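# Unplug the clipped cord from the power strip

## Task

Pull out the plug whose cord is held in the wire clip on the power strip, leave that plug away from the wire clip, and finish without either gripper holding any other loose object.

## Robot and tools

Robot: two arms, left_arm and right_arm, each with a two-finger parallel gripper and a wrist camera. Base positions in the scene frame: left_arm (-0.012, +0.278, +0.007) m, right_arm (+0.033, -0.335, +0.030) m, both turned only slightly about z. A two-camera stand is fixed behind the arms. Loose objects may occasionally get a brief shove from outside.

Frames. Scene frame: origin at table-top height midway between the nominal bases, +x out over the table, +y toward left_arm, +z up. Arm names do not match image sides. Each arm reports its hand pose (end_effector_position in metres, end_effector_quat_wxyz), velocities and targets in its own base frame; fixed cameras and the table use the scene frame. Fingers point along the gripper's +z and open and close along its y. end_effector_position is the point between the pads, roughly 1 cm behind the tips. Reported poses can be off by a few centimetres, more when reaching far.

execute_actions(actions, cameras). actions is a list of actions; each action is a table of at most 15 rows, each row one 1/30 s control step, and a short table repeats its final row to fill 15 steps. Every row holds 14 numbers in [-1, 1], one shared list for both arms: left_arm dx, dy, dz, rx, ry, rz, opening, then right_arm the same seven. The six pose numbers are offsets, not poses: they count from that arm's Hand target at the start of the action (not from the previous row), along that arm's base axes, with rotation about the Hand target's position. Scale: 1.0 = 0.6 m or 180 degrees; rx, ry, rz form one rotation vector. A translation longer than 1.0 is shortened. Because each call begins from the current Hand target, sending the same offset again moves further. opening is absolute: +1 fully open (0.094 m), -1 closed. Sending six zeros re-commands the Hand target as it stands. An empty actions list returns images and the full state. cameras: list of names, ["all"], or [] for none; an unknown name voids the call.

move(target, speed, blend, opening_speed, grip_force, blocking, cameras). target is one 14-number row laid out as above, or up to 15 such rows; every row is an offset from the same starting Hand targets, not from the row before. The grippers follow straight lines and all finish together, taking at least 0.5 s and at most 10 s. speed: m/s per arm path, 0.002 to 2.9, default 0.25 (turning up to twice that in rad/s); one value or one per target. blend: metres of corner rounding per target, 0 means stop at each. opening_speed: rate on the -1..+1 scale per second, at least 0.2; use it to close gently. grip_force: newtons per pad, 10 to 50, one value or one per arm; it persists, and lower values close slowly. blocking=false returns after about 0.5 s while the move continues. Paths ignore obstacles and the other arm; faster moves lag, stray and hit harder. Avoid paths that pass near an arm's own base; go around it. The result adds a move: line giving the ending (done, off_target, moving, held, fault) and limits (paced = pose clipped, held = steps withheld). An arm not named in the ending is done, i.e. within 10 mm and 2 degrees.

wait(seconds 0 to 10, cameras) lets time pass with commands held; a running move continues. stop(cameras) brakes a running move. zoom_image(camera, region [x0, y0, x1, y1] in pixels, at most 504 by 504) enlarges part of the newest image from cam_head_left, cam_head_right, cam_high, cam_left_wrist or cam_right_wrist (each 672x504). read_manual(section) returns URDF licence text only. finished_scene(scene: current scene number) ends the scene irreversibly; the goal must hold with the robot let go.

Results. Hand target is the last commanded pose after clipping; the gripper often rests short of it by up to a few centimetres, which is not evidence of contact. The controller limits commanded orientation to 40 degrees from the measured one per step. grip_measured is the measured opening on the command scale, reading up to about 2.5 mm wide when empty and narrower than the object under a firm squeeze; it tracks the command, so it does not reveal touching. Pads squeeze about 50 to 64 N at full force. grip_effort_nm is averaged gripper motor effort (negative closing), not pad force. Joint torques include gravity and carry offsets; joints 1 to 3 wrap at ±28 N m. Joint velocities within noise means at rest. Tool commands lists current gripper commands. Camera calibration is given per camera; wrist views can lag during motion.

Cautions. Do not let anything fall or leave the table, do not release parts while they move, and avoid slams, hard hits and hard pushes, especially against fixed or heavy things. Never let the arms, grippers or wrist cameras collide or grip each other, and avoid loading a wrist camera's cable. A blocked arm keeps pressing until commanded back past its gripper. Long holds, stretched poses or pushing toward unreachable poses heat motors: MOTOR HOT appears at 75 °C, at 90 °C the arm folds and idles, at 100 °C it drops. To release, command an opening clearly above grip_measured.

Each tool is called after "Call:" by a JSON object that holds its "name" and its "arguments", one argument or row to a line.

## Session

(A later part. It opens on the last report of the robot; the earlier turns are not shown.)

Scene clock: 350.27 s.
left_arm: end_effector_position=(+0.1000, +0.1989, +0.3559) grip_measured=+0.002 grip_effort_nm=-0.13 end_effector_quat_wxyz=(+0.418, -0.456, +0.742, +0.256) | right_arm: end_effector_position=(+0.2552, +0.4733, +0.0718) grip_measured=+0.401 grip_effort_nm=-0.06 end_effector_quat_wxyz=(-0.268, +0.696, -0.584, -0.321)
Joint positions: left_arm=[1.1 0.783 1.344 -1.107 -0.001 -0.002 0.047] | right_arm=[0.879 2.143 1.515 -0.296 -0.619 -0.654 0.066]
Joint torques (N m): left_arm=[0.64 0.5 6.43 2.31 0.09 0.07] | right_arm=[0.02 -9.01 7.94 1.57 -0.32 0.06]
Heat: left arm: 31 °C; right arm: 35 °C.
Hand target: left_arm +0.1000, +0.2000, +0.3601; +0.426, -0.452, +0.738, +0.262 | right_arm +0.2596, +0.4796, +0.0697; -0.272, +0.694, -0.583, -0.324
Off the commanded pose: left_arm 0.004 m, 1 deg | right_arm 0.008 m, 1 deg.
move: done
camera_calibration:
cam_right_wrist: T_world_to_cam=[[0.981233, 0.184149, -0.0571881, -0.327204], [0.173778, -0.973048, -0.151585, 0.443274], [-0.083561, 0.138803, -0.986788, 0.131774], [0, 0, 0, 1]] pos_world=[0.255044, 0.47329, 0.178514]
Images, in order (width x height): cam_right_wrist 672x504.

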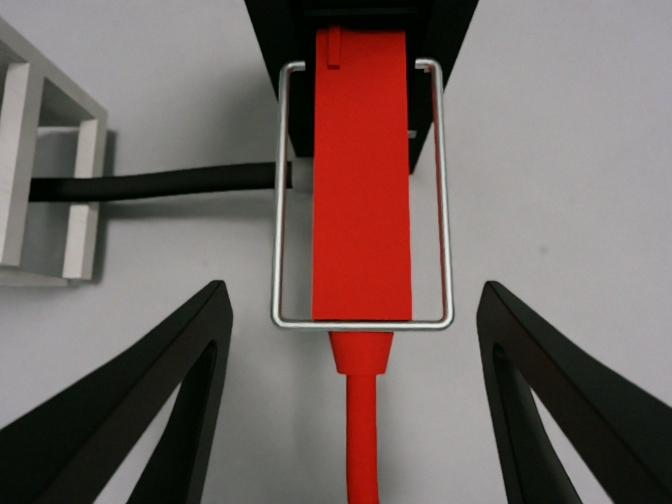

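Call:
{"name": "move", "arguments": {
  "target": [0,0,0,0,0,0,0, 0,0,0,0,0,0,-0.14],
  "grip_force": [50,15],
  "opening_speed": 0.4,
  "cameras": ["cam_right_wrist"]
}}

Scene clock: 359.03 s.
left_arm: end_effector_position=(+0.1000, +0.1989, +0.3559) grip_measured=+0.002 grip_effort_nm=-0.13 end_effector_quat_wxyz=(+0.418, -0.456, +0.742, +0.256) | right_arm: end_effector_position=(+0.2559, +0.4738, +0.0721) grip_measured=+0.014 grip_effort_nm=-0.34 end_effector_quat_wxyz=(-0.270, +0.696, -0.583, -0.320)
Joint positions: left_arm=[1.1 0.783 1.344 -1.107 -0.001 -0.002 0.047] | right_arm=[0.879 2.143 1.515 -0.292 -0.617 -0.654 0.048]
Joint torques (N m): left_arm=[0.65 0.49 6.45 2.31 0.09 0.07] | right_arm=[-0.01 -9.06 7.92 1.53 -0.35 0.06]
Heat: left arm: 31 °C; right arm: 36 °C.
Hand target: left_arm +0.1000, +0.2000, +0.3601; +0.426, -0.452, +0.738, +0.262 | right_arm +0.2596, +0.4796, +0.0697; -0.272, +0.694, -0.583, -0.324
Off the commanded pose: left_arm 0.004 m, 1 deg | right_arm 0.007 m, 1 deg.
grip_force (N): 50, 15
move: done
camera_calibration:
cam_right_wrist: T_world_to_cam=[[0.981592, 0.183332, -0.0535457, -0.327872], [0.173354, -0.972886, -0.153102, 0.443764], [-0.0801623, 0.141001, -0.986759, 0.13015], [0, 0, 0, 1]] pos_world=[0.255341, 0.47349, 0.178811]
Images, in order (width x height): cam_right_wrist 672x504.

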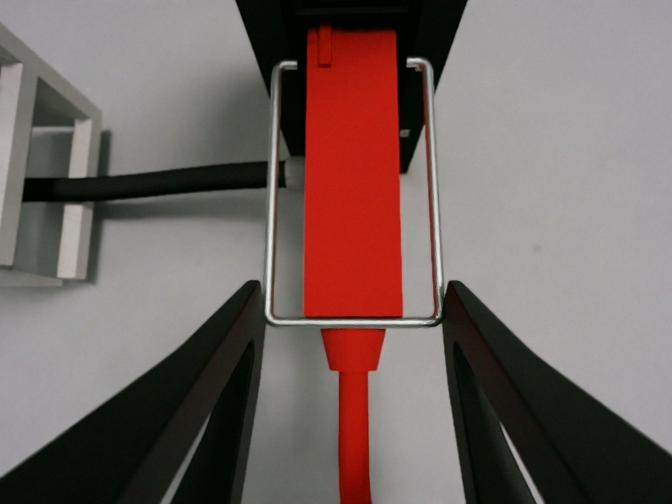

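Call:
{"name": "move", "arguments": {
  "target": [
    [0,0,0,0,0,0,0, -0.0005,0.003,0.022,0.012,0.002,0,-0.14],
    [0,0,0,0,0,0,0, -0.002,0.013,0.055,0.0328,0.006,0,-0.14]
  ],
  "speed": 0.06,
  "blend": [0.01,0],
  "cameras": ["cam_right_wrist"]
}}

Scene clock: 378.93 s.
left_arm: end_effector_position=(+0.1000, +0.1989, +0.3559) grip_measured=+0.002 grip_effort_nm=-0.13 end_effector_quat_wxyz=(+0.418, -0.456, +0.742, +0.256) | right_arm: end_effector_position=(+0.2560, +0.4745, +0.0745) grip_measured=+0.012 grip_effort_nm=-0.38 end_effector_quat_wxyz=(-0.270, +0.689, -0.586, -0.329)
Joint positions: left_arm=[1.1 0.783 1.344 -1.107 -0.001 -0.002 0.047] | right_arm=[0.875 2.143 1.515 -0.284 -0.634 -0.635 0.048]
Joint torques (N m): left_arm=[0.65 0.5 6.42 2.3 0.09 0.08] | right_arm=[-0.24 -12.56 6.84 2.08 -0.94 0.4]
Heat: left arm: 32 °C; right arm: 37 °C.
Hand target: left_arm +0.1000, +0.2000, +0.3601; +0.426, -0.452, +0.738, +0.262 | right_arm +0.2584, +0.4874, +0.1027; -0.302, +0.676, -0.568, -0.360
Off the commanded pose: left_arm 0.004 m, 1 deg | right_arm 0.031 m, 6 deg.
grip_force (N): 50, 15
move: off_target (right_arm); blend cut to 0.0095 m at target 1
camera_calibration:
cam_right_wrist: T_world_to_cam=[[0.981487, 0.17806, -0.0705529, -0.324218], [0.164295, -0.972054, -0.167685, 0.447843], [-0.0984393, 0.152989, -0.983313, 0.131189], [0, 0, 0, 1]] pos_world=[0.257552, 0.472987, 0.181222]
Images, in order (width x height): cam_right_wrist 672x504.

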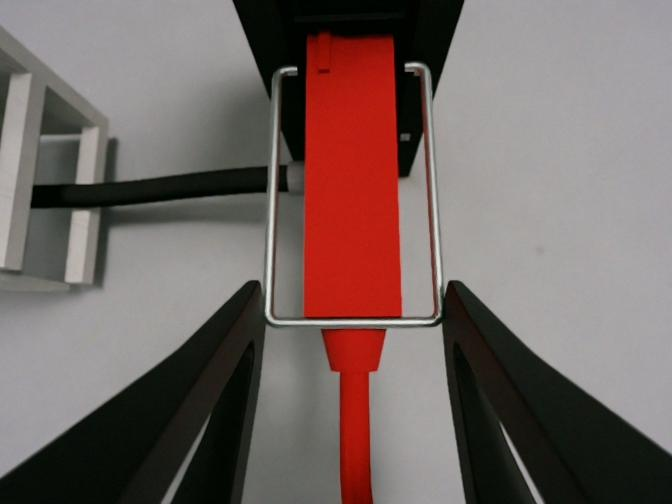

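Call:
{"name": "zoom_image", "arguments": {
  "camera": "cam_right_wrist",
  "region": [220, 20, 480, 360]
}}

Scaled by 1.482 from the camera's 672x504 image, which has a finer 960x720 frame.

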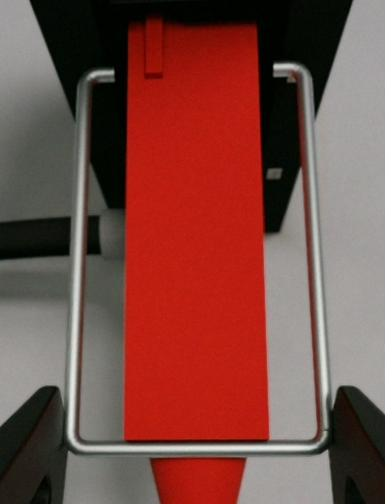

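Call:
{"name": "move", "arguments": {
  "target": [0,0,0,0,0,0,0, 0,-0.02,0.02,0,0,0,-0.14],
  "speed": 0.06,
  "cameras": ["cam_right_wrist"]
}}

Scene clock: 403.07 s.
left_arm: end_effector_position=(+0.1000, +0.1989, +0.3559) grip_measured=+0.002 grip_effort_nm=-0.13 end_effector_quat_wxyz=(+0.418, -0.456, +0.742, +0.256) | right_arm: end_effector_position=(+0.2580, +0.4730, +0.0746) grip_measured=+0.012 grip_effort_nm=-0.37 end_effector_quat_wxyz=(-0.272, +0.687, -0.585, -0.335)
Joint positions: left_arm=[1.1 0.783 1.344 -1.107 -0.001 -0.002 0.047] | right_arm=[0.866 2.143 1.507 -0.271 -0.648 -0.635 0.048]
Joint torques (N m): left_arm=[0.65 0.5 6.45 2.3 0.09 0.08] | right_arm=[-1.09 -15.97 5.87 1.65 -0.89 0.25]
Heat: left arm: 33 °C; right arm: 36 °C.
Hand target: left_arm +0.1000, +0.2000, +0.3601; +0.426, -0.452, +0.738, +0.262 | right_arm +0.2583, +0.4754, +0.1147; -0.302, +0.676, -0.568, -0.360
Off the commanded pose: left_arm 0.004 m, 1 deg | right_arm 0.040 m, 5 deg.
grip_force (N): 50, 15
move: off_target (right_arm)
camera_calibration:
cam_right_wrist: T_world_to_cam=[[0.981067, 0.179063, -0.0737799, -0.326069], [0.163539, -0.97004, -0.17966, 0.446203], [-0.10374, 0.164192, -0.980958, 0.127544], [0, 0, 0, 1]] pos_world=[0.260155, 0.47028, 0.181223]
Images, in order (width x height): cam_right_wrist 672x504.

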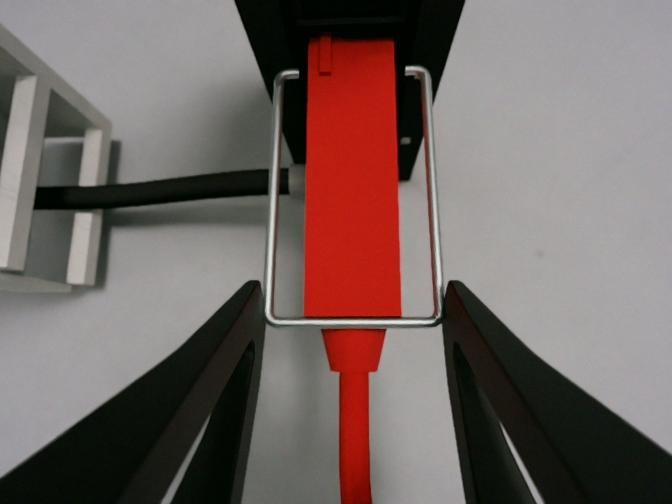

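Call:
{"name": "move", "arguments": {
  "target": [0,0,0,0,0,0,0, 0,0,0.025,0,0,0,-0.14],
  "speed": 0.04
}}

Scene clock: 430.60 s.
left_arm: end_effector_position=(+0.1000, +0.1989, +0.3559) grip_measured=+0.002 grip_effort_nm=-0.13 end_effector_quat_wxyz=(+0.418, -0.456, +0.742, +0.256) | right_arm: end_effector_position=(+0.2575, +0.4762, +0.0925) grip_measured=+0.011 grip_effort_nm=-0.37 end_effector_quat_wxyz=(-0.284, +0.682, -0.579, -0.345)
Joint positions: left_arm=[1.1 0.783 1.344 -1.107 -0.001 -0.002 0.047] | right_arm=[0.866 2.117 1.515 -0.269 -0.665 -0.618 0.048]
Joint torques (N m): left_arm=[0.65 0.49 6.43 2.3 0.1 0.08] | right_arm=[-0.96 -15.24 7.68 1.24 -0.67 0.17]
Motor temperatures (°C): left_arm=[23 26 29 34 23 22 22] | right_arm=[25 42 34 34 25 22 20]
Heat: left arm: 34 °C; right arm: 42 °C.
Hand target: left_arm +0.1000, +0.2000, +0.3600; +0.426, -0.452, +0.738, +0.262 | right_arm +0.2585, +0.4753, +0.1297; -0.302, +0.676, -0.568, -0.360
Off the commanded pose: left_arm 0.004 m, 1 deg | right_arm 0.037 m, 3 deg.
grip_force (N): 50, 15
move: off_target (right_arm)

Call:
{"name": "move", "arguments": {
  "target": [0,0,0,0,0,0,0, -0.001,0.015,0.02,0.02,0.003,0,-0.14],
  "speed": 0.05,
  "cameras": ["cam_right_wrist"]
}}

Scene clock: 435.50 s.
left_arm: end_effector_position=(+0.1000, +0.1989, +0.3559) grip_measured=+0.002 grip_effort_nm=-0.13 end_effector_quat_wxyz=(+0.418, -0.456, +0.742, +0.256) | right_arm: end_effector_position=(+0.2569, +0.4815, +0.1030) grip_measured=+0.011 grip_effort_nm=-0.37 end_effector_quat_wxyz=(-0.292, +0.673, -0.575, -0.362)
Joint positions: left_arm=[1.1 0.783 1.344 -1.107 -0.001 -0.002 0.047] | right_arm=[0.866 2.111 1.515 -0.233 -0.694 -0.581 0.047]
Joint torques (N m): left_arm=[0.65 0.5 6.45 2.31 0.09 0.08] | right_arm=[-0.7 -15.08 6.94 1.67 -0.75 0.29]
Heat: left arm: 34 °C; right arm: 44 °C.
Hand target: left_arm +0.1000, +0.2000, +0.3600; +0.426, -0.452, +0.738, +0.262 | right_arm +0.2579, +0.4844, +0.1417; -0.320, +0.665, -0.557, -0.381
Off the commanded pose: left_arm 0.004 m, 1 deg | right_arm 0.039 m, 4 deg.
grip_force (N): 50, 15
move: off_target (right_arm)
camera_calibration:
cam_right_wrist: T_world_to_cam=[[0.980172, 0.182087, -0.0781501, -0.325102], [0.15708, -0.954443, -0.2537, 0.461557], [-0.120785, 0.236394, -0.964121, 0.12179], [0, 0, 0, 1]] pos_world=[0.260865, 0.470936, 0.209111]
Images, in order (width x height): cam_right_wrist 672x504.

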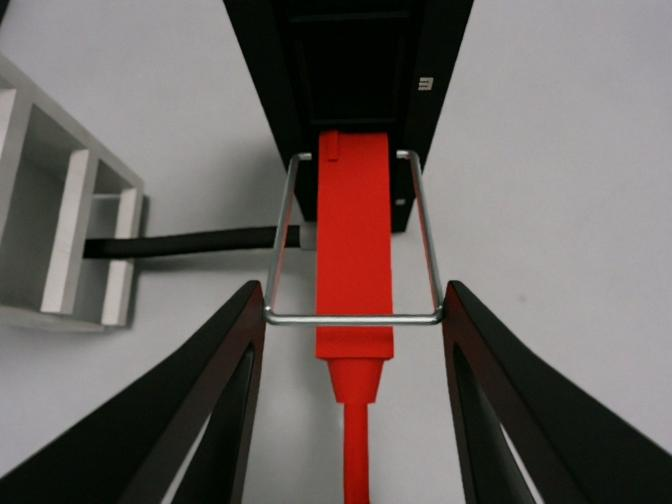

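Call:
{"name": "move", "arguments": {
  "target": [0,0,0,0,0,0,0, -0.01,0.075,0.042,0.07,0.013,0,-0.14],
  "speed": 0.05,
  "cameras": ["cam_right_wrist"]
}}

Scene clock: 445.20 s.
left_arm: end_effector_position=(+0.1000, +0.1990, +0.3560) grip_measured=+0.002 grip_effort_nm=-0.13 end_effector_quat_wxyz=(+0.418, -0.456, +0.742, +0.256) | right_arm: end_effector_position=(+0.2511, +0.5179, +0.1372) grip_measured=+0.010 grip_effort_nm=-0.37 end_effector_quat_wxyz=(-0.343, +0.624, -0.559, -0.425)
Joint positions: left_arm=[1.1 0.783 1.344 -1.106 -0.001 -0.002 0.047] | right_arm=[0.905 2.122 1.494 0.051 -0.739 -0.361 0.047]
Joint torques (N m): left_arm=[0.64 0.49 6.46 2.3 0.09 0.07] | right_arm=[-0.17 -11.54 7.16 2.79 -0.79 0.26]
Heat: left arm: 35 °C; right arm: 46 °C.
Hand target: left_arm +0.1000, +0.2000, +0.3601; +0.427, -0.452, +0.738, +0.262 | right_arm +0.2518, +0.5294, +0.1668; -0.380, +0.617, -0.519, -0.453
Off the commanded pose: left_arm 0.004 m, 1 deg | right_arm 0.032 m, 7 deg.
grip_force (N): 50, 15
move: off_target (right_arm)
camera_calibration:
cam_right_wrist: T_world_to_cam=[[0.98136, 0.164841, -0.0987919, -0.311868], [0.107358, -0.896611, -0.429608, 0.512578], [-0.159395, 0.410994, -0.897595, 0.0555688], [0, 0, 0, 1]] pos_world=[0.259883, 0.488153, 0.239276]
Images, in order (width x height): cam_right_wrist 672x504.

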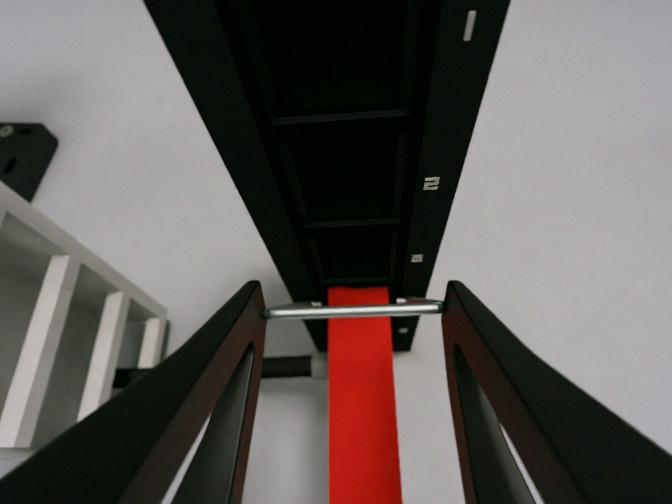

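Call:
{"name": "move", "arguments": {
  "target": [
    [0,0,0,0,0,0,0, 0,-0.0125,-0.038,0,0,0,-0.14],
    [0,0,0,0,0,0,0, 0,-0.0125,-0.038,0,0,0,0.3]
  ],
  "speed": 0.08,
  "grip_force": [50,50],
  "cameras": ["cam_right_wrist"]
}}

Scene clock: 454.30 s.
left_arm: end_effector_position=(+0.1000, +0.1990, +0.3560) grip_measured=+0.002 grip_effort_nm=-0.13 end_effector_quat_wxyz=(+0.418, -0.456, +0.742, +0.256) | right_arm: end_effector_position=(+0.2509, +0.5218, +0.1486) grip_measured=+0.299 grip_effort_nm=0.09 end_effector_quat_wxyz=(-0.384, +0.618, -0.521, -0.447)
Joint positions: left_arm=[1.1 0.783 1.344 -1.106 -0.001 -0.002 0.047] | right_arm=[0.9 2.122 1.433 0.244 -0.78 -0.332 0.061]
Joint torques (N m): left_arm=[0.65 0.47 6.43 2.3 0.08 0.07] | right_arm=[-0.47 -9.72 6.27 1.83 -0.41 0.04]
Heat: left arm: 35 °C; right arm: 45 °C.
Hand target: left_arm +0.1000, +0.2000, +0.3601; +0.427, -0.452, +0.738, +0.262 | right_arm +0.2517, +0.5219, +0.1441; -0.380, +0.617, -0.519, -0.453
Off the commanded pose: left_arm 0.004 m, 1 deg | right_arm 0.005 m, 1 deg.
move: done; target 2's new opening was sent with right_arm's hand 0.010 m and 4 deg from that target
camera_calibration:
cam_right_wrist: T_world_to_cam=[[0.980357, 0.193074, -0.0402858, -0.334348], [0.144172, -0.840896, -0.52164, 0.496318], [-0.134591, 0.505585, -0.852214, 0.00183469], [0, 0, 0, 1]] pos_world=[0.256472, 0.480978, 0.246993]
Images, in order (width x height): cam_right_wrist 672x504.

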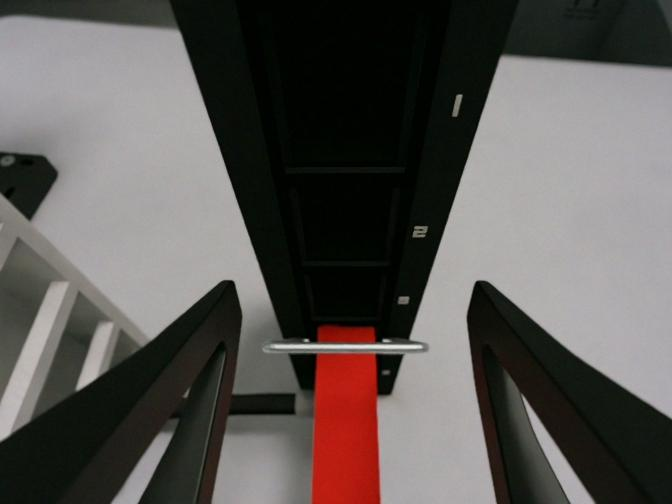

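Call:
{"name": "move", "arguments": {
  "target": [
    [0,0,0,0,0,0,0, 0.02,-0.125,0.05,0,0,0,0.3],
    [0,0,0,0,0,0,0, 0.0255,-0.188,-0.0435,-0.0684,-0.0122,0,0.15]
  ],
  "speed": 0.2,
  "blend": [0.02,0],
  "cameras": ["cam_right_wrist","cam_high"]
}}

Scene clock: 482.50 s.
left_arm: end_effector_position=(+0.1000, +0.1990, +0.3560) grip_measured=+0.002 grip_effort_nm=-0.13 end_effector_quat_wxyz=(+0.418, -0.456, +0.742, +0.256) | right_arm: end_effector_position=(+0.2666, +0.4098, +0.1082) grip_measured=+0.151 grip_effort_nm=-0.06 end_effector_quat_wxyz=(-0.313, +0.661, -0.564, -0.384)
Joint positions: left_arm=[1.1 0.783 1.344 -1.106 -0.001 -0.002 0.047] | right_arm=[0.715 1.952 1.259 -0.166 -0.834 -0.687 0.054]
Joint torques (N m): left_arm=[0.66 0.49 6.43 2.3 0.09 0.08] | right_arm=[-0.18 -10.78 6.22 1.34 -0.39 -0.11]
Heat: left arm: 36 °C; right arm: 41 °C.
Hand target: left_arm +0.1000, +0.2000, +0.3601; +0.426, -0.452, +0.738, +0.262 | right_arm +0.2672, +0.4090, +0.1180; -0.321, +0.663, -0.557, -0.383
Off the commanded pose: left_arm 0.004 m, 1 deg | right_arm 0.010 m, 1 deg.
move: done
camera_calibration:
cam_right_wrist: T_world_to_cam=[[0.979692, 0.186475, -0.0736933, -0.323238], [0.153918, -0.934959, -0.319626, 0.392905], [-0.128502, 0.301792, -0.944674, 0.11806], [0, 0, 0, 1]] pos_world=[0.27137, 0.391996, 0.213291]
Images, in order (width x height): cam_high 672x504, cam_right_wrist 672x504.

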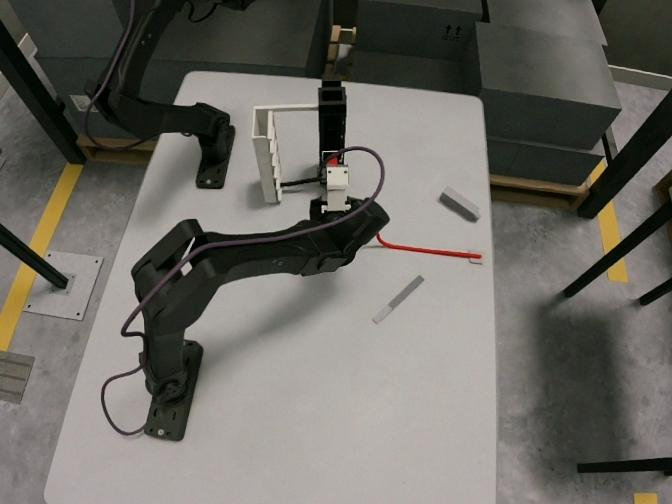

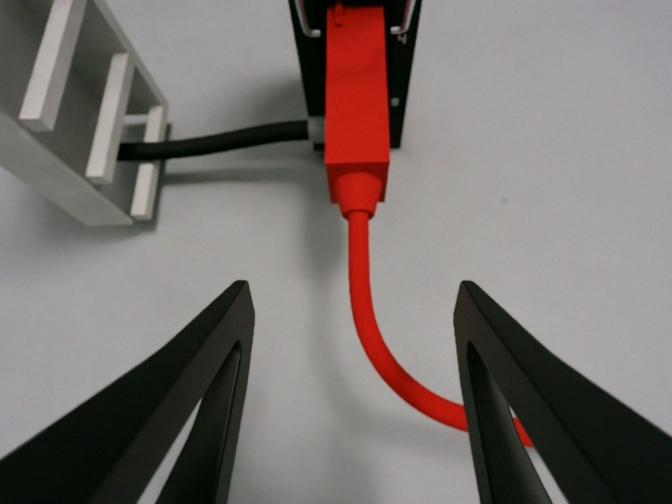

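Call:
{"name": "move", "arguments": {
  "target": [0,0,0,0,0,0,0, -0.0268,0.131,-0.0803,0,0,0,0.15],
  "speed": 0.12,
  "cameras": ["cam_right_wrist","cam_high"]
}}

Scene clock: 488.93 s.
left_arm: end_effector_position=(+0.1000, +0.1990, +0.3560) grip_measured=+0.002 grip_effort_nm=-0.13 end_effector_quat_wxyz=(+0.418, -0.456, +0.742, +0.256) | right_arm: end_effector_position=(+0.2467, +0.4820, +0.0719) grip_measured=+0.151 grip_effort_nm=-0.07 end_effector_quat_wxyz=(-0.318, +0.665, -0.557, -0.381)
Joint positions: left_arm=[1.1 0.783 1.344 -1.106 -0.001 -0.002 0.047] | right_arm=[0.874 2.134 1.348 0.044 -0.723 -0.544 0.054]
Joint torques (N m): left_arm=[0.65 0.49 6.43 2.3 0.09 0.08] | right_arm=[0.05 -8.83 7.64 1.7 -0.25 0.15]
Heat: left arm: 36 °C; right arm: 40 °C.
Hand target: left_arm +0.1000, +0.2000, +0.3601; +0.426, -0.452, +0.738, +0.262 | right_arm +0.2509, +0.4877, +0.0698; -0.321, +0.663, -0.557, -0.383
Off the commanded pose: left_arm 0.004 m, 1 deg | right_arm 0.007 m, 0 deg.
move: done
camera_calibration:
cam_right_wrist: T_world_to_cam=[[0.979256, 0.194968, -0.0551776, -0.325299], [0.167317, -0.931654, -0.322531, 0.447176], [-0.11429, 0.306609, -0.944949, 0.0536497], [0, 0, 0, 1]] pos_world=[0.249863, 0.463586, 0.176975]
Images, in order (width x height): cam_high 672x504, cam_right_wrist 672x504.

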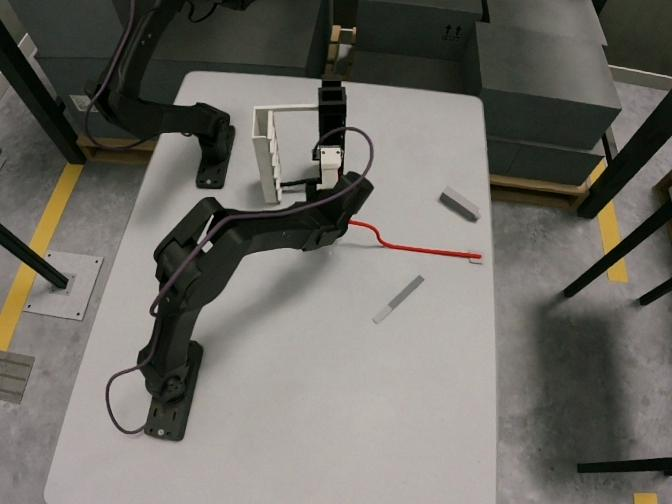

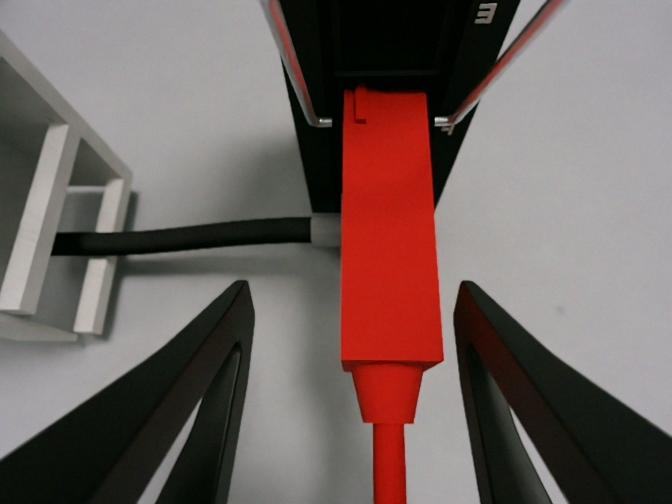

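Call:
{"name": "move", "arguments": {
  "target": [
    [0,0,0,0,0,0,0, 0.013,0.002,0,0,0,0,0.15],
    [0,0,0,0,0,0,0, 0.0125,0.009,-0.022,0,0,0,0.15]
  ],
  "speed": 0.08,
  "cameras": ["cam_right_wrist"]
}}

Scene clock: 494.03 s.
left_arm: end_effector_position=(+0.1000, +0.1990, +0.3560) grip_measured=+0.002 grip_effort_nm=-0.14 end_effector_quat_wxyz=(+0.418, -0.456, +0.742, +0.256) | right_arm: end_effector_position=(+0.2550, +0.4870, +0.0572) grip_measured=+0.151 grip_effort_nm=-0.06 end_effector_quat_wxyz=(-0.317, +0.664, -0.561, -0.380)
Joint positions: left_arm=[1.1 0.783 1.344 -1.106 -0.001 -0.002 0.047] | right_arm=[0.868 2.192 1.381 0.062 -0.722 -0.543 0.054]
Joint torques (N m): left_arm=[0.66 0.47 6.43 2.3 0.09 0.07] | right_arm=[0.17 -9.33 7.66 1.7 -0.33 0.05]
Heat: left arm: 36 °C; right arm: 39 °C.
Hand target: left_arm +0.1000, +0.2000, +0.3601; +0.426, -0.452, +0.738, +0.262 | right_arm +0.2584, +0.4931, +0.0566; -0.321, +0.663, -0.557, -0.383
Off the commanded pose: left_arm 0.004 m, 1 deg | right_arm 0.007 m, 1 deg.
move: done
camera_calibration:
cam_right_wrist: T_world_to_cam=[[0.980184, 0.188669, -0.060359, -0.332043], [0.160239, -0.934332, -0.318351, 0.448567], [-0.116458, 0.302371, -0.946049, 0.0418797], [0, 0, 0, 1]] pos_world=[0.258463, 0.469094, 0.16238]
Images, in order (width x height): cam_right_wrist 672x504.

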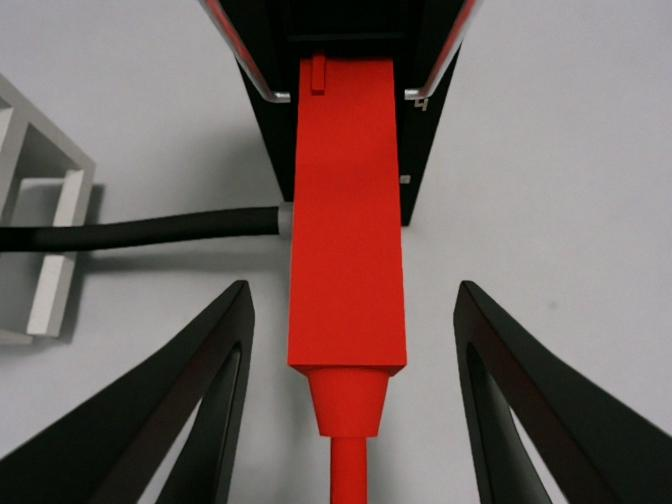

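Call:
{"name": "move", "arguments": {
  "target": [0,0,0,0,0,0,0, 0,0,0,0,0,0,-0.62],
  "opening_speed": 0.5,
  "cameras": ["cam_right_wrist"]
}}

Scene clock: 499.47 s.
left_arm: end_effector_position=(+0.1000, +0.1990, +0.3560) grip_measured=+0.002 grip_effort_nm=-0.13 end_effector_quat_wxyz=(+0.418, -0.456, +0.742, +0.256) | right_arm: end_effector_position=(+0.2549, +0.4871, +0.0573) grip_measured=-0.481 grip_effort_nm=-1.02 end_effector_quat_wxyz=(-0.316, +0.664, -0.561, -0.380)
Joint positions: left_arm=[1.1 0.783 1.344 -1.106 -0.001 -0.002 0.047] | right_arm=[0.868 2.192 1.381 0.062 -0.723 -0.543 0.024]
Joint torques (N m): left_arm=[0.65 0.5 6.43 2.3 0.1 0.08] | right_arm=[0.1 -9.36 7.62 1.74 -0.34 0.05]
Heat: left arm: 36 °C; right arm: 38 °C.
Hand target: left_arm +0.1000, +0.2000, +0.3601; +0.426, -0.452, +0.738, +0.262 | right_arm +0.2584, +0.4931, +0.0567; -0.321, +0.663, -0.557, -0.383
Off the commanded pose: left_arm 0.004 m, 1 deg | right_arm 0.007 m, 1 deg.
move: done
camera_calibration:
cam_right_wrist: T_world_to_cam=[[0.98006, 0.189228, -0.0606263, -0.332231], [0.160642, -0.934129, -0.318744, 0.448431], [-0.116948, 0.302649, -0.9459, 0.0418519], [0, 0, 0, 1]] pos_world=[0.258463, 0.469093, 0.162381]
Images, in order (width x height): cam_right_wrist 672x504.

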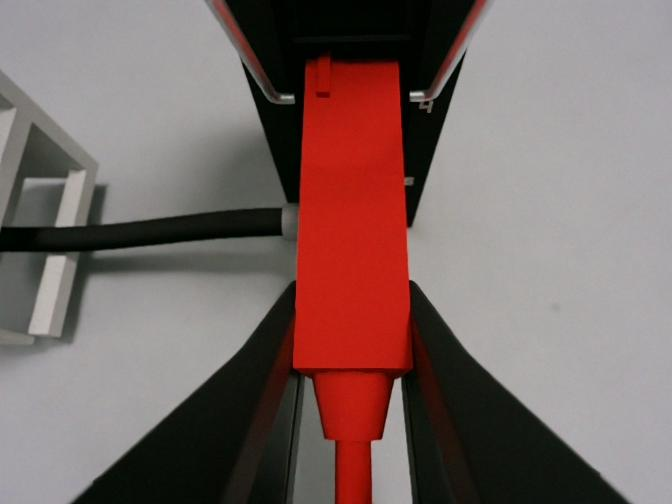

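Call:
{"name": "move", "arguments": {
  "target": [0,0,0,0,0,0,0, 0.0147,-0.082,0,0,0,0,-0.62],
  "speed": 0.06,
  "cameras": ["cam_right_wrist","cam_high"]
}}

Scene clock: 504.33 s.
left_arm: end_effector_position=(+0.1000, +0.1990, +0.3560) grip_measured=+0.002 grip_effort_nm=-0.13 end_effector_quat_wxyz=(+0.418, -0.456, +0.742, +0.256) | right_arm: end_effector_position=(+0.2586, +0.4741, +0.0531) grip_measured=-0.481 grip_effort_nm=-1.02 end_effector_quat_wxyz=(-0.341, +0.665, -0.540, -0.386)
Joint positions: left_arm=[1.1 0.783 1.344 -1.106 -0.001 -0.002 0.047] | right_arm=[0.837 2.18 1.296 0.177 -0.763 -0.575 0.024]
Joint torques (N m): left_arm=[0.64 0.47 6.46 2.3 0.09 0.08] | right_arm=[-5.2 -14.74 3.11 0.67 -0.6 -0.4]
Motor temperatures (°C): left_arm=[23 25 29 36 22 22 22] | right_arm=[25 37 35 35 25 22 21]
Heat: left arm: 36 °C; right arm: 37 °C.
Hand target: left_arm +0.1000, +0.2000, +0.3601; +0.426, -0.452, +0.738, +0.262 | right_arm +0.2673, +0.4439, +0.0567; -0.321, +0.663, -0.557, -0.383
Off the commanded pose: left_arm 0.004 m, 1 deg | right_arm 0.032 m, 3 deg.
move: off_target (right_arm)
camera_calibration:
cam_right_wrist: T_world_to_cam=[[0.978626, 0.204989, -0.0164298, -0.342995], [0.185324, -0.913727, -0.361604, 0.420586], [-0.089137, 0.35083, -0.932187, 0.0115664], [0, 0, 0, 1]] pos_world=[0.25875, 0.450553, 0.157232]
Images, in order (width x height): cam_high 672x504, cam_right_wrist 672x504.

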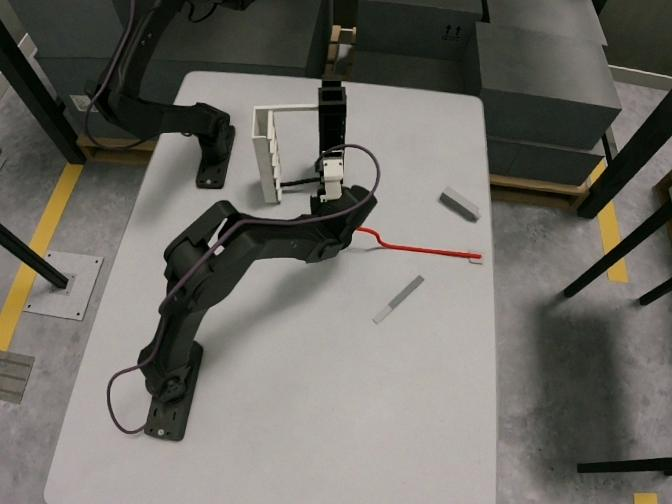

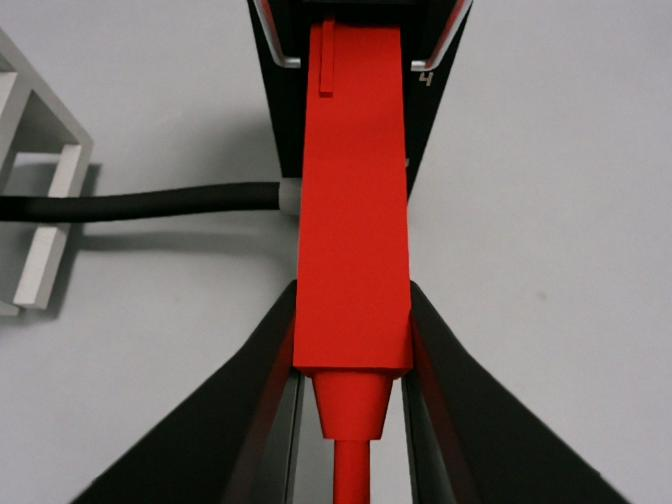

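Call:
{"name": "move", "arguments": {
  "target": [0,0,0,0,0,0,0, 0.0088,-0.05,0.01,0,0,0,-0.62],
  "speed": 0.05,
  "cameras": ["cam_right_wrist"]
}}

Scene clock: 508.63 s.
left_arm: end_effector_position=(+0.1000, +0.1990, +0.3560) grip_measured=+0.002 grip_effort_nm=-0.13 end_effector_quat_wxyz=(+0.418, -0.456, +0.742, +0.256) | right_arm: end_effector_position=(+0.2697, +0.4138, +0.0392) grip_measured=-0.481 grip_effort_nm=-1.02 end_effector_quat_wxyz=(-0.298, +0.661, -0.575, -0.379)
Joint positions: left_arm=[1.1 0.783 1.344 -1.106 -0.001 -0.002 0.047] | right_arm=[0.722 2.109 1.208 0.008 -0.814 -0.686 0.024]
Joint torques (N m): left_arm=[0.65 0.49 6.43 2.29 0.09 0.08] | right_arm=[-0.79 -13.52 4.97 1.52 -0.6 -0.12]
Heat: left arm: 37 °C; right arm: 37 °C.
Hand target: left_arm +0.1000, +0.2000, +0.3601; +0.426, -0.452, +0.738, +0.262 | right_arm +0.2726, +0.4139, +0.0626; -0.321, +0.663, -0.557, -0.383
Off the commanded pose: left_arm 0.004 m, 1 deg | right_arm 0.024 m, 3 deg.
move: off_target (right_arm)
camera_calibration:
cam_right_wrist: T_world_to_cam=[[0.979333, 0.178199, -0.0956678, -0.327801], [0.143748, -0.945995, -0.29057, 0.380199], [-0.14228, 0.270812, -0.952059, 0.0689045], [0, 0, 0, 1]] pos_world=[0.276178, 0.39942, 0.144716]
Images, in order (width x height): cam_right_wrist 672x504.

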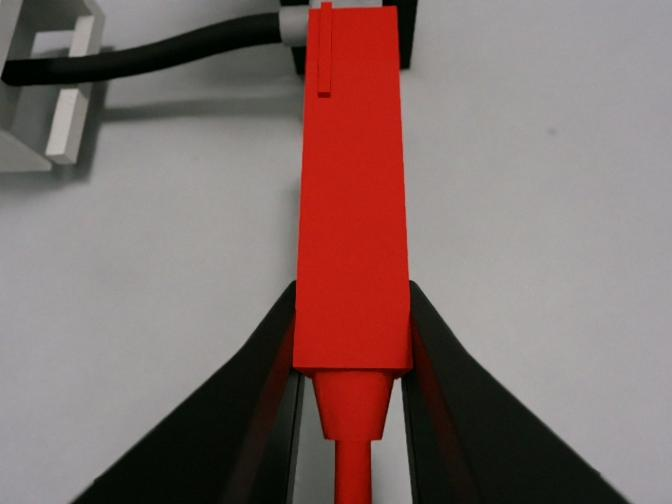

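Call:
{"name": "move", "arguments": {
  "target": [0,0,0,0,0,0,0, 0.01,-0.06,0.03,0,0,0,-0.62],
  "speed": 0.1,
  "cameras": ["cam_right_wrist","cam_high"]
}}

Scene clock: 515.60 s.
left_arm: end_effector_position=(+0.1000, +0.1990, +0.3560) grip_measured=+0.002 grip_effort_nm=-0.13 end_effector_quat_wxyz=(+0.418, -0.456, +0.742, +0.256) | right_arm: end_effector_position=(+0.2802, +0.3771, +0.0598) grip_measured=-0.481 grip_effort_nm=-1.02 end_effector_quat_wxyz=(-0.302, +0.660, -0.576, -0.375)
Joint positions: left_arm=[1.1 0.783 1.344 -1.106 -0.001 -0.002 0.047] | right_arm=[0.635 2.016 1.173 -0.117 -0.859 -0.785 0.024]
Joint torques (N m): left_arm=[0.65 0.47 6.46 2.3 0.09 0.08] | right_arm=[-0.31 -12.62 5.08 1.35 -0.73 -0.11]
Heat: left arm: 37 °C; right arm: 38 °C.
Hand target: left_arm +0.1000, +0.2000, +0.3601; +0.426, -0.452, +0.738, +0.262 | right_arm +0.2785, +0.3779, +0.0807; -0.321, +0.663, -0.557, -0.383
Off the commanded pose: left_arm 0.004 m, 1 deg | right_arm 0.021 m, 3 deg.
move: off_target (right_arm)
camera_calibration:
cam_right_wrist: T_world_to_cam=[[0.981472, 0.170518, -0.0873892, -0.327756], [0.138653, -0.946839, -0.290295, 0.351756], [-0.132244, 0.272799, -0.952939, 0.0964789], [0, 0, 0, 1]] pos_world=[0.285669, 0.362625, 0.165409]
Images, in order (width x height): cam_high 672x504, cam_right_wrist 672x504.

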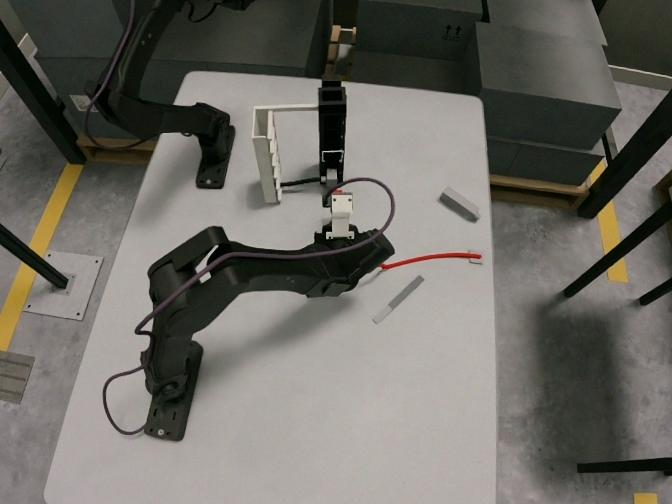

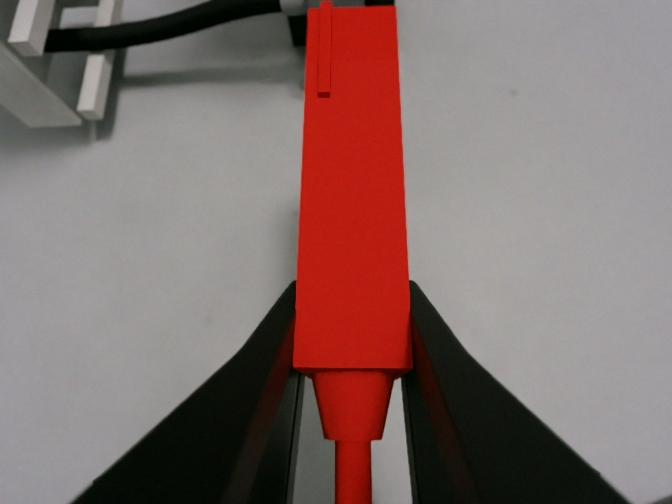

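Call:
{"name": "move", "arguments": {
  "target": [0,0,0,0,0,0,0, 0.01,-0.05,-0.085,0,0,0,-0.62],
  "speed": 0.12,
  "cameras": ["cam_right_wrist"]
}}

Scene clock: 528.33 s.
left_arm: end_effector_position=(+0.1000, +0.1990, +0.3560) grip_measured=+0.002 grip_effort_nm=-0.13 end_effector_quat_wxyz=(+0.418, -0.456, +0.742, +0.256) | right_arm: end_effector_position=(+0.2850, +0.3472, +0.0317) grip_measured=-0.481 grip_effort_nm=-1.02 end_effector_quat_wxyz=(-0.317, +0.664, -0.566, -0.373)
Joint positions: left_arm=[1.1 0.783 1.344 -1.106 -0.001 -0.002 0.047] | right_arm=[0.56 2.045 1.074 -0.033 -0.904 -0.889 0.024]
Joint torques (N m): left_arm=[0.64 0.49 6.43 2.3 0.1 0.08] | right_arm=[-0.55 -7.73 4.72 1.55 -0.73 -0.02]
Heat: left arm: 37 °C; right arm: 41 °C.
Hand target: left_arm +0.1000, +0.2000, +0.3601; +0.426, -0.452, +0.738, +0.262 | right_arm +0.2846, +0.3478, +0.0296; -0.321, +0.663, -0.557, -0.383
Off the commanded pose: left_arm 0.004 m, 1 deg | right_arm 0.002 m, 2 deg.
move: done
camera_calibration:
cam_right_wrist: T_world_to_cam=[[0.982627, 0.177287, -0.0548982, -0.333628], [0.152448, -0.939726, -0.306065, 0.308706], [-0.105851, 0.292378, -0.950426, 0.0640881], [0, 0, 0, 1]] pos_world=[0.287554, 0.330509, 0.137079]
Images, in order (width x height): cam_right_wrist 672x504.

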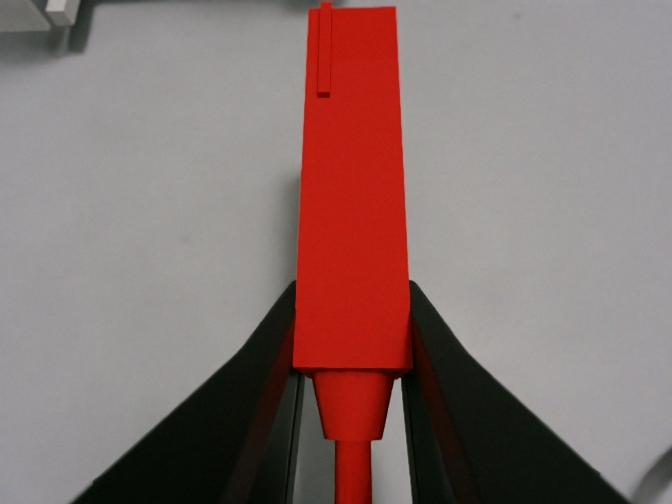

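Call:
{"name": "move", "arguments": {
  "target": [0,0,0,0,0,0,0, 0,0,-0.055,0,0,0,-0.62],
  "speed": 0.08,
  "cameras": ["cam_right_wrist"]
}}

Scene clock: 532.43 s.
left_arm: end_effector_position=(+0.1000, +0.1990, +0.3560) grip_measured=+0.002 grip_effort_nm=-0.13 end_effector_quat_wxyz=(+0.418, -0.456, +0.742, +0.256) | right_arm: end_effector_position=(+0.2845, +0.3472, -0.0009) grip_measured=-0.481 grip_effort_nm=-1.02 end_effector_quat_wxyz=(-0.316, +0.664, -0.565, -0.374)
Joint positions: left_arm=[1.1 0.783 1.344 -1.106 -0.001 -0.002 0.047] | right_arm=[0.56 2.137 1.051 0.077 -0.907 -0.892 0.024]
Joint torques (N m): left_arm=[0.65 0.47 6.43 2.29 0.09 0.06] | right_arm=[-0.54 -7.98 4.37 1.52 -0.73 -0.04]
Heat: left arm: 37 °C; right arm: 40 °C.
Hand target: left_arm +0.1000, +0.2000, +0.3601; +0.426, -0.452, +0.738, +0.262 | right_arm +0.2846, +0.3479, -0.0033; -0.321, +0.663, -0.557, -0.383
Off the commanded pose: left_arm 0.004 m, 1 deg | right_arm 0.003 m, 2 deg.
move: done
camera_calibration:
cam_right_wrist: T_world_to_cam=[[0.981921, 0.180389, -0.0573584, -0.335691], [0.154673, -0.939309, -0.306227, 0.298012], [-0.109117, 0.291819, -0.950229, 0.0341777], [0, 0, 0, 1]] pos_world=[0.287257, 0.330506, 0.104481]
Images, in order (width x height): cam_right_wrist 672x504.

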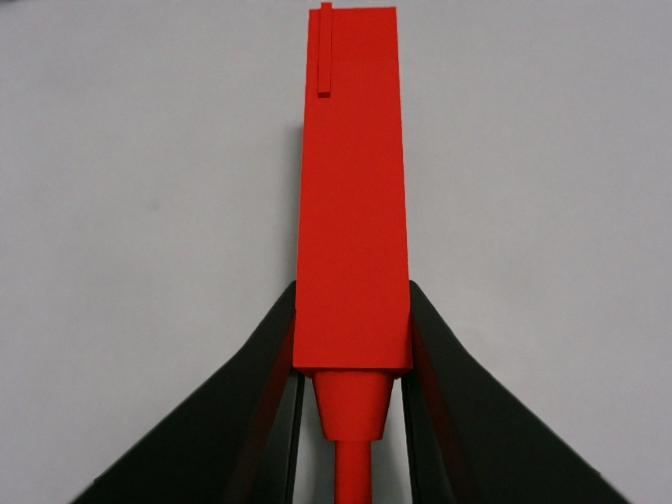

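Call:
{"name": "move", "arguments": {
  "target": [0,0,0,0,0,0,0, 0,0,-0.02,0,0,0,-0.62],
  "speed": 0.04,
  "cameras": ["cam_right_wrist"]
}}

Scene clock: 537.77 s.
left_arm: end_effector_position=(+0.1000, +0.1990, +0.3560) grip_measured=+0.002 grip_effort_nm=-0.13 end_effector_quat_wxyz=(+0.418, -0.456, +0.742, +0.256) | right_arm: end_effector_position=(+0.2859, +0.3481, -0.0107) grip_measured=-0.481 grip_effort_nm=-1.02 end_effector_quat_wxyz=(-0.318, +0.665, -0.564, -0.373)
Joint positions: left_arm=[1.1 0.783 1.344 -1.106 -0.001 -0.002 0.047] | right_arm=[0.56 2.17 1.051 0.115 -0.907 -0.892 0.024]
Joint torques (N m): left_arm=[0.65 0.49 6.45 2.3 0.09 0.08] | right_arm=[-0.55 -7.76 3.96 1.55 -0.71 -0.03]
Heat: left arm: 37 °C; right arm: 39 °C.
Hand target: left_arm +0.1000, +0.2000, +0.3601; +0.426, -0.452, +0.738, +0.262 | right_arm +0.2846, +0.3478, -0.0154; -0.321, +0.663, -0.557, -0.383
Off the commanded pose: left_arm 0.004 m, 1 deg | right_arm 0.005 m, 1 deg.
move: done
camera_calibration:
cam_right_wrist: T_world_to_cam=[[0.982092, 0.180815, -0.0529225, -0.337969], [0.156154, -0.938382, -0.308309, 0.294974], [-0.105409, 0.294524, -0.949813, 0.0227624], [0, 0, 0, 1]] pos_world=[0.288255, 0.331205, 0.0946772]
Images, in order (width x height): cam_right_wrist 672x504.

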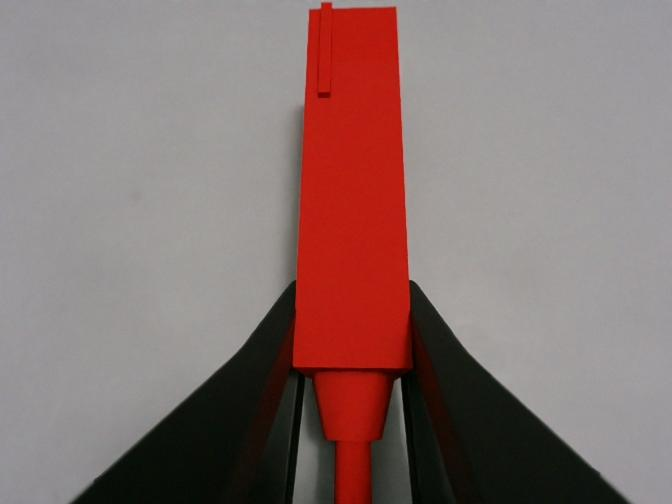

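Call:
{"name": "move", "arguments": {
  "target": [0,0,0,0,0,0,0, 0,0,-0.013,0,0,0,-0.62],
  "speed": 0.04,
  "cameras": ["cam_right_wrist"]
}}

Scene clock: 543.73 s.
left_arm: end_effector_position=(+0.1000, +0.1990, +0.3560) grip_measured=+0.002 grip_effort_nm=-0.13 end_effector_quat_wxyz=(+0.418, -0.456, +0.742, +0.256) | right_arm: end_effector_position=(+0.2857, +0.3490, -0.0160) grip_measured=-0.481 grip_effort_nm=-1.02 end_effector_quat_wxyz=(-0.321, +0.665, -0.560, -0.376)
Joint positions: left_arm=[1.1 0.783 1.344 -1.106 -0.001 -0.002 0.047] | right_arm=[0.56 2.191 1.048 0.147 -0.915 -0.892 0.024]
Joint torques (N m): left_arm=[0.65 0.5 6.46 2.3 0.09 0.07] | right_arm=[-0.47 -7.54 3.92 1.57 -0.59 -0.03]
Heat: left arm: 37 °C; right arm: 38 °C.
Hand target: left_arm +0.1000, +0.2000, +0.3601; +0.426, -0.452, +0.738, +0.262 | right_arm +0.2847, +0.3479, -0.0232; -0.321, +0.663, -0.557, -0.383
Off the commanded pose: left_arm 0.004 m, 1 deg | right_arm 0.007 m, 1 deg.
move: done
camera_calibration:
cam_right_wrist: T_world_to_cam=[[0.981479, 0.18531, -0.0485646, -0.339548], [0.16084, -0.934836, -0.316564, 0.291451], [-0.104063, 0.30289, -0.947327, 0.0141436], [0, 0, 0, 1]] pos_world=[0.287855, 0.331096, 0.0891715]
Images, in order (width x height): cam_right_wrist 672x504.

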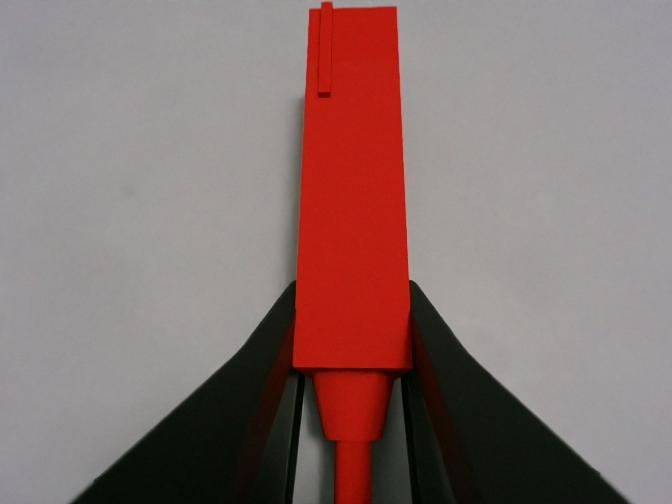

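Call:
{"name": "move", "arguments": {
  "target": [0,0,0,0,0,0,0, 0,0,0.006,0,0,0,-0.35],
  "opening_speed": 0.3,
  "speed": 0.04,
  "cameras": ["cam_right_wrist"]
}}

Scene clock: 548.23 s.
left_arm: end_effector_position=(+0.1000, +0.1990, +0.3560) grip_measured=+0.002 grip_effort_nm=-0.13 end_effector_quat_wxyz=(+0.418, -0.456, +0.742, +0.256) | right_arm: end_effector_position=(+0.2852, +0.3491, -0.0156) grip_measured=-0.351 grip_effort_nm=0.08 end_effector_quat_wxyz=(-0.321, +0.665, -0.559, -0.377)
Joint positions: left_arm=[1.1 0.783 1.344 -1.106 -0.001 -0.002 0.047] | right_arm=[0.56 2.191 1.047 0.147 -0.918 -0.893 0.03]
Joint torques (N m): left_arm=[0.65 0.49 6.46 2.3 0.08 0.08] | right_arm=[-0.49 -8.43 4.01 1.42 -0.56 -0.03]
Heat: left arm: 38 °C; right arm: 37 °C.
Hand target: left_arm +0.1000, +0.2000, +0.3601; +0.426, -0.452, +0.738, +0.262 | right_arm +0.2846, +0.3478, -0.0196; -0.321, +0.663, -0.557, -0.383
Off the commanded pose: left_arm 0.004 m, 1 deg | right_arm 0.004 m, 1 deg.
move: done
camera_calibration:
cam_right_wrist: T_world_to_cam=[[0.981041, 0.187424, -0.0493016, -0.339711], [0.162343, -0.933705, -0.319123, 0.290826], [-0.105844, 0.305069, -0.94643, 0.0141693], [0, 0, 0, 1]] pos_world=[0.287556, 0.330893, 0.0894714]
Images, in order (width x height): cam_right_wrist 672x504.

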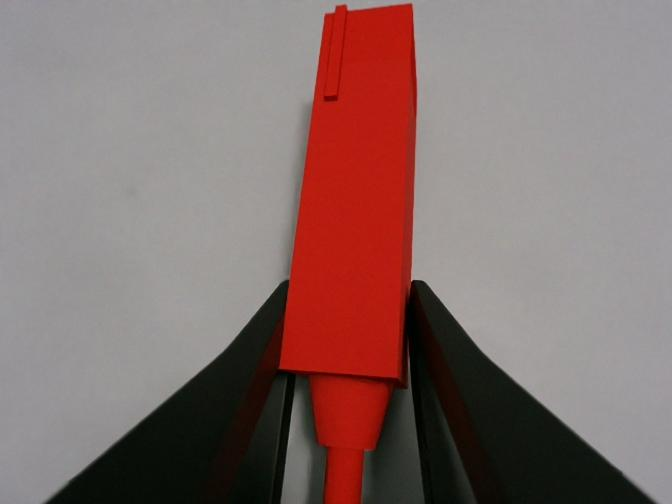

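Call:
{"name": "move", "arguments": {
  "target": [
    [0,0,0,0,0,0,0, 0,0,0,0,0,0,0.1],
    [0,0,0,0,0,0,0, 0.01,-0.07,0.09,0,0,0,0.1],
    [0,0,0,0,0,0,0, 0.01,-0.17,0.3,0,0,0,0.1]
  ],
  "opening_speed": 0.4,
  "speed": 0.12,
  "cameras": ["cam_right_wrist","cam_high","cam_head_right"]
}}

Scene clock: 558.33 s.
left_arm: end_effector_position=(+0.1000, +0.1990, +0.3560) grip_measured=+0.002 grip_effort_nm=-0.13 end_effector_quat_wxyz=(+0.418, -0.456, +0.742, +0.256) | right_arm: end_effector_position=(+0.2890, +0.2435, +0.1410) grip_measured=+0.099 grip_effort_nm=0.08 end_effector_quat_wxyz=(-0.299, +0.662, -0.573, -0.380)
Joint positions: left_arm=[1.1 0.783 1.344 -1.106 -0.001 -0.002 0.047] | right_arm=[0.283 1.795 1.275 -0.904 -1.003 -1.351 0.052]
Joint torques (N m): left_arm=[0.65 0.51 6.46 2.3 0.08 0.07] | right_arm=[-0.36 -9.47 7.32 0.55 -0.88 -0.11]
Heat: left arm: 38 °C; right arm: 37 °C.
Hand target: left_arm +0.1000, +0.2000, +0.3601; +0.426, -0.452, +0.738, +0.262 | right_arm +0.2906, +0.2459, +0.1604; -0.321, +0.663, -0.557, -0.383
Off the commanded pose: left_arm 0.004 m, 1 deg | right_arm 0.020 m, 3 deg.
move: off_target (right_arm)
camera_calibration:
cam_right_wrist: T_world_to_cam=[[0.978918, 0.181913, -0.0928775, -0.307763], [0.147643, -0.944437, -0.293669, 0.244805], [-0.141139, 0.273765, -0.951384, 0.213589], [0, 0, 0, 1]] pos_world=[0.295277, 0.228715, 0.246513]
Images, in order (width x height): cam_head_right 672x504, cam_high 672x504, cam_right_wrist 672x504.

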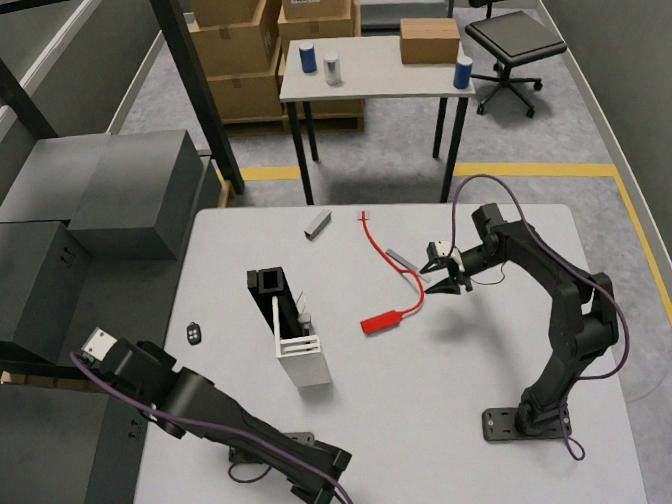

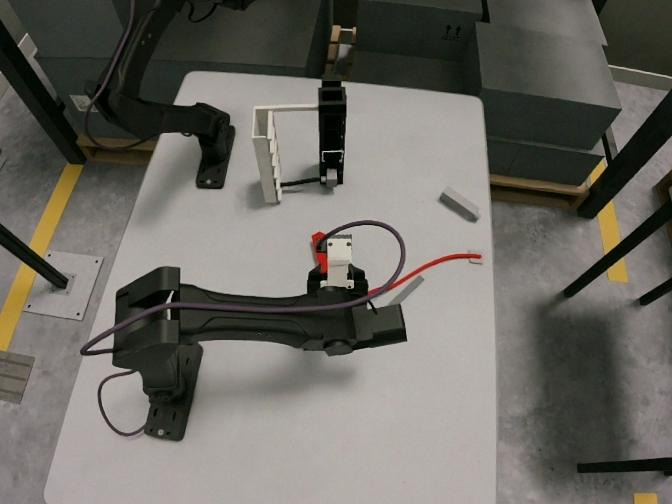

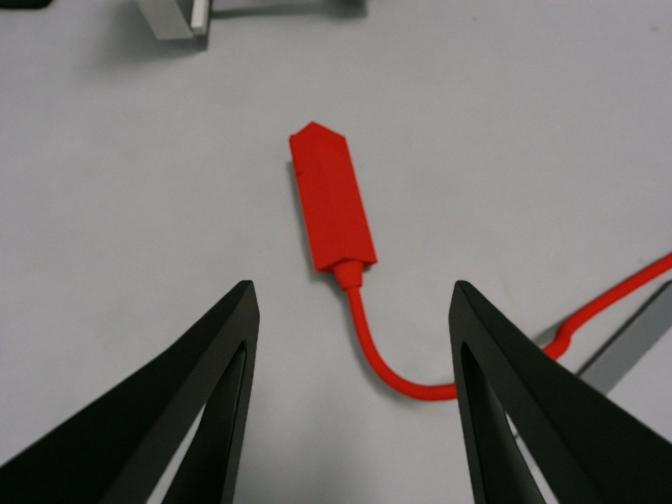

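Call:
{"name": "finished_scene", "arguments": {
  "scene": 1
}}

The scene is finished: the task was done.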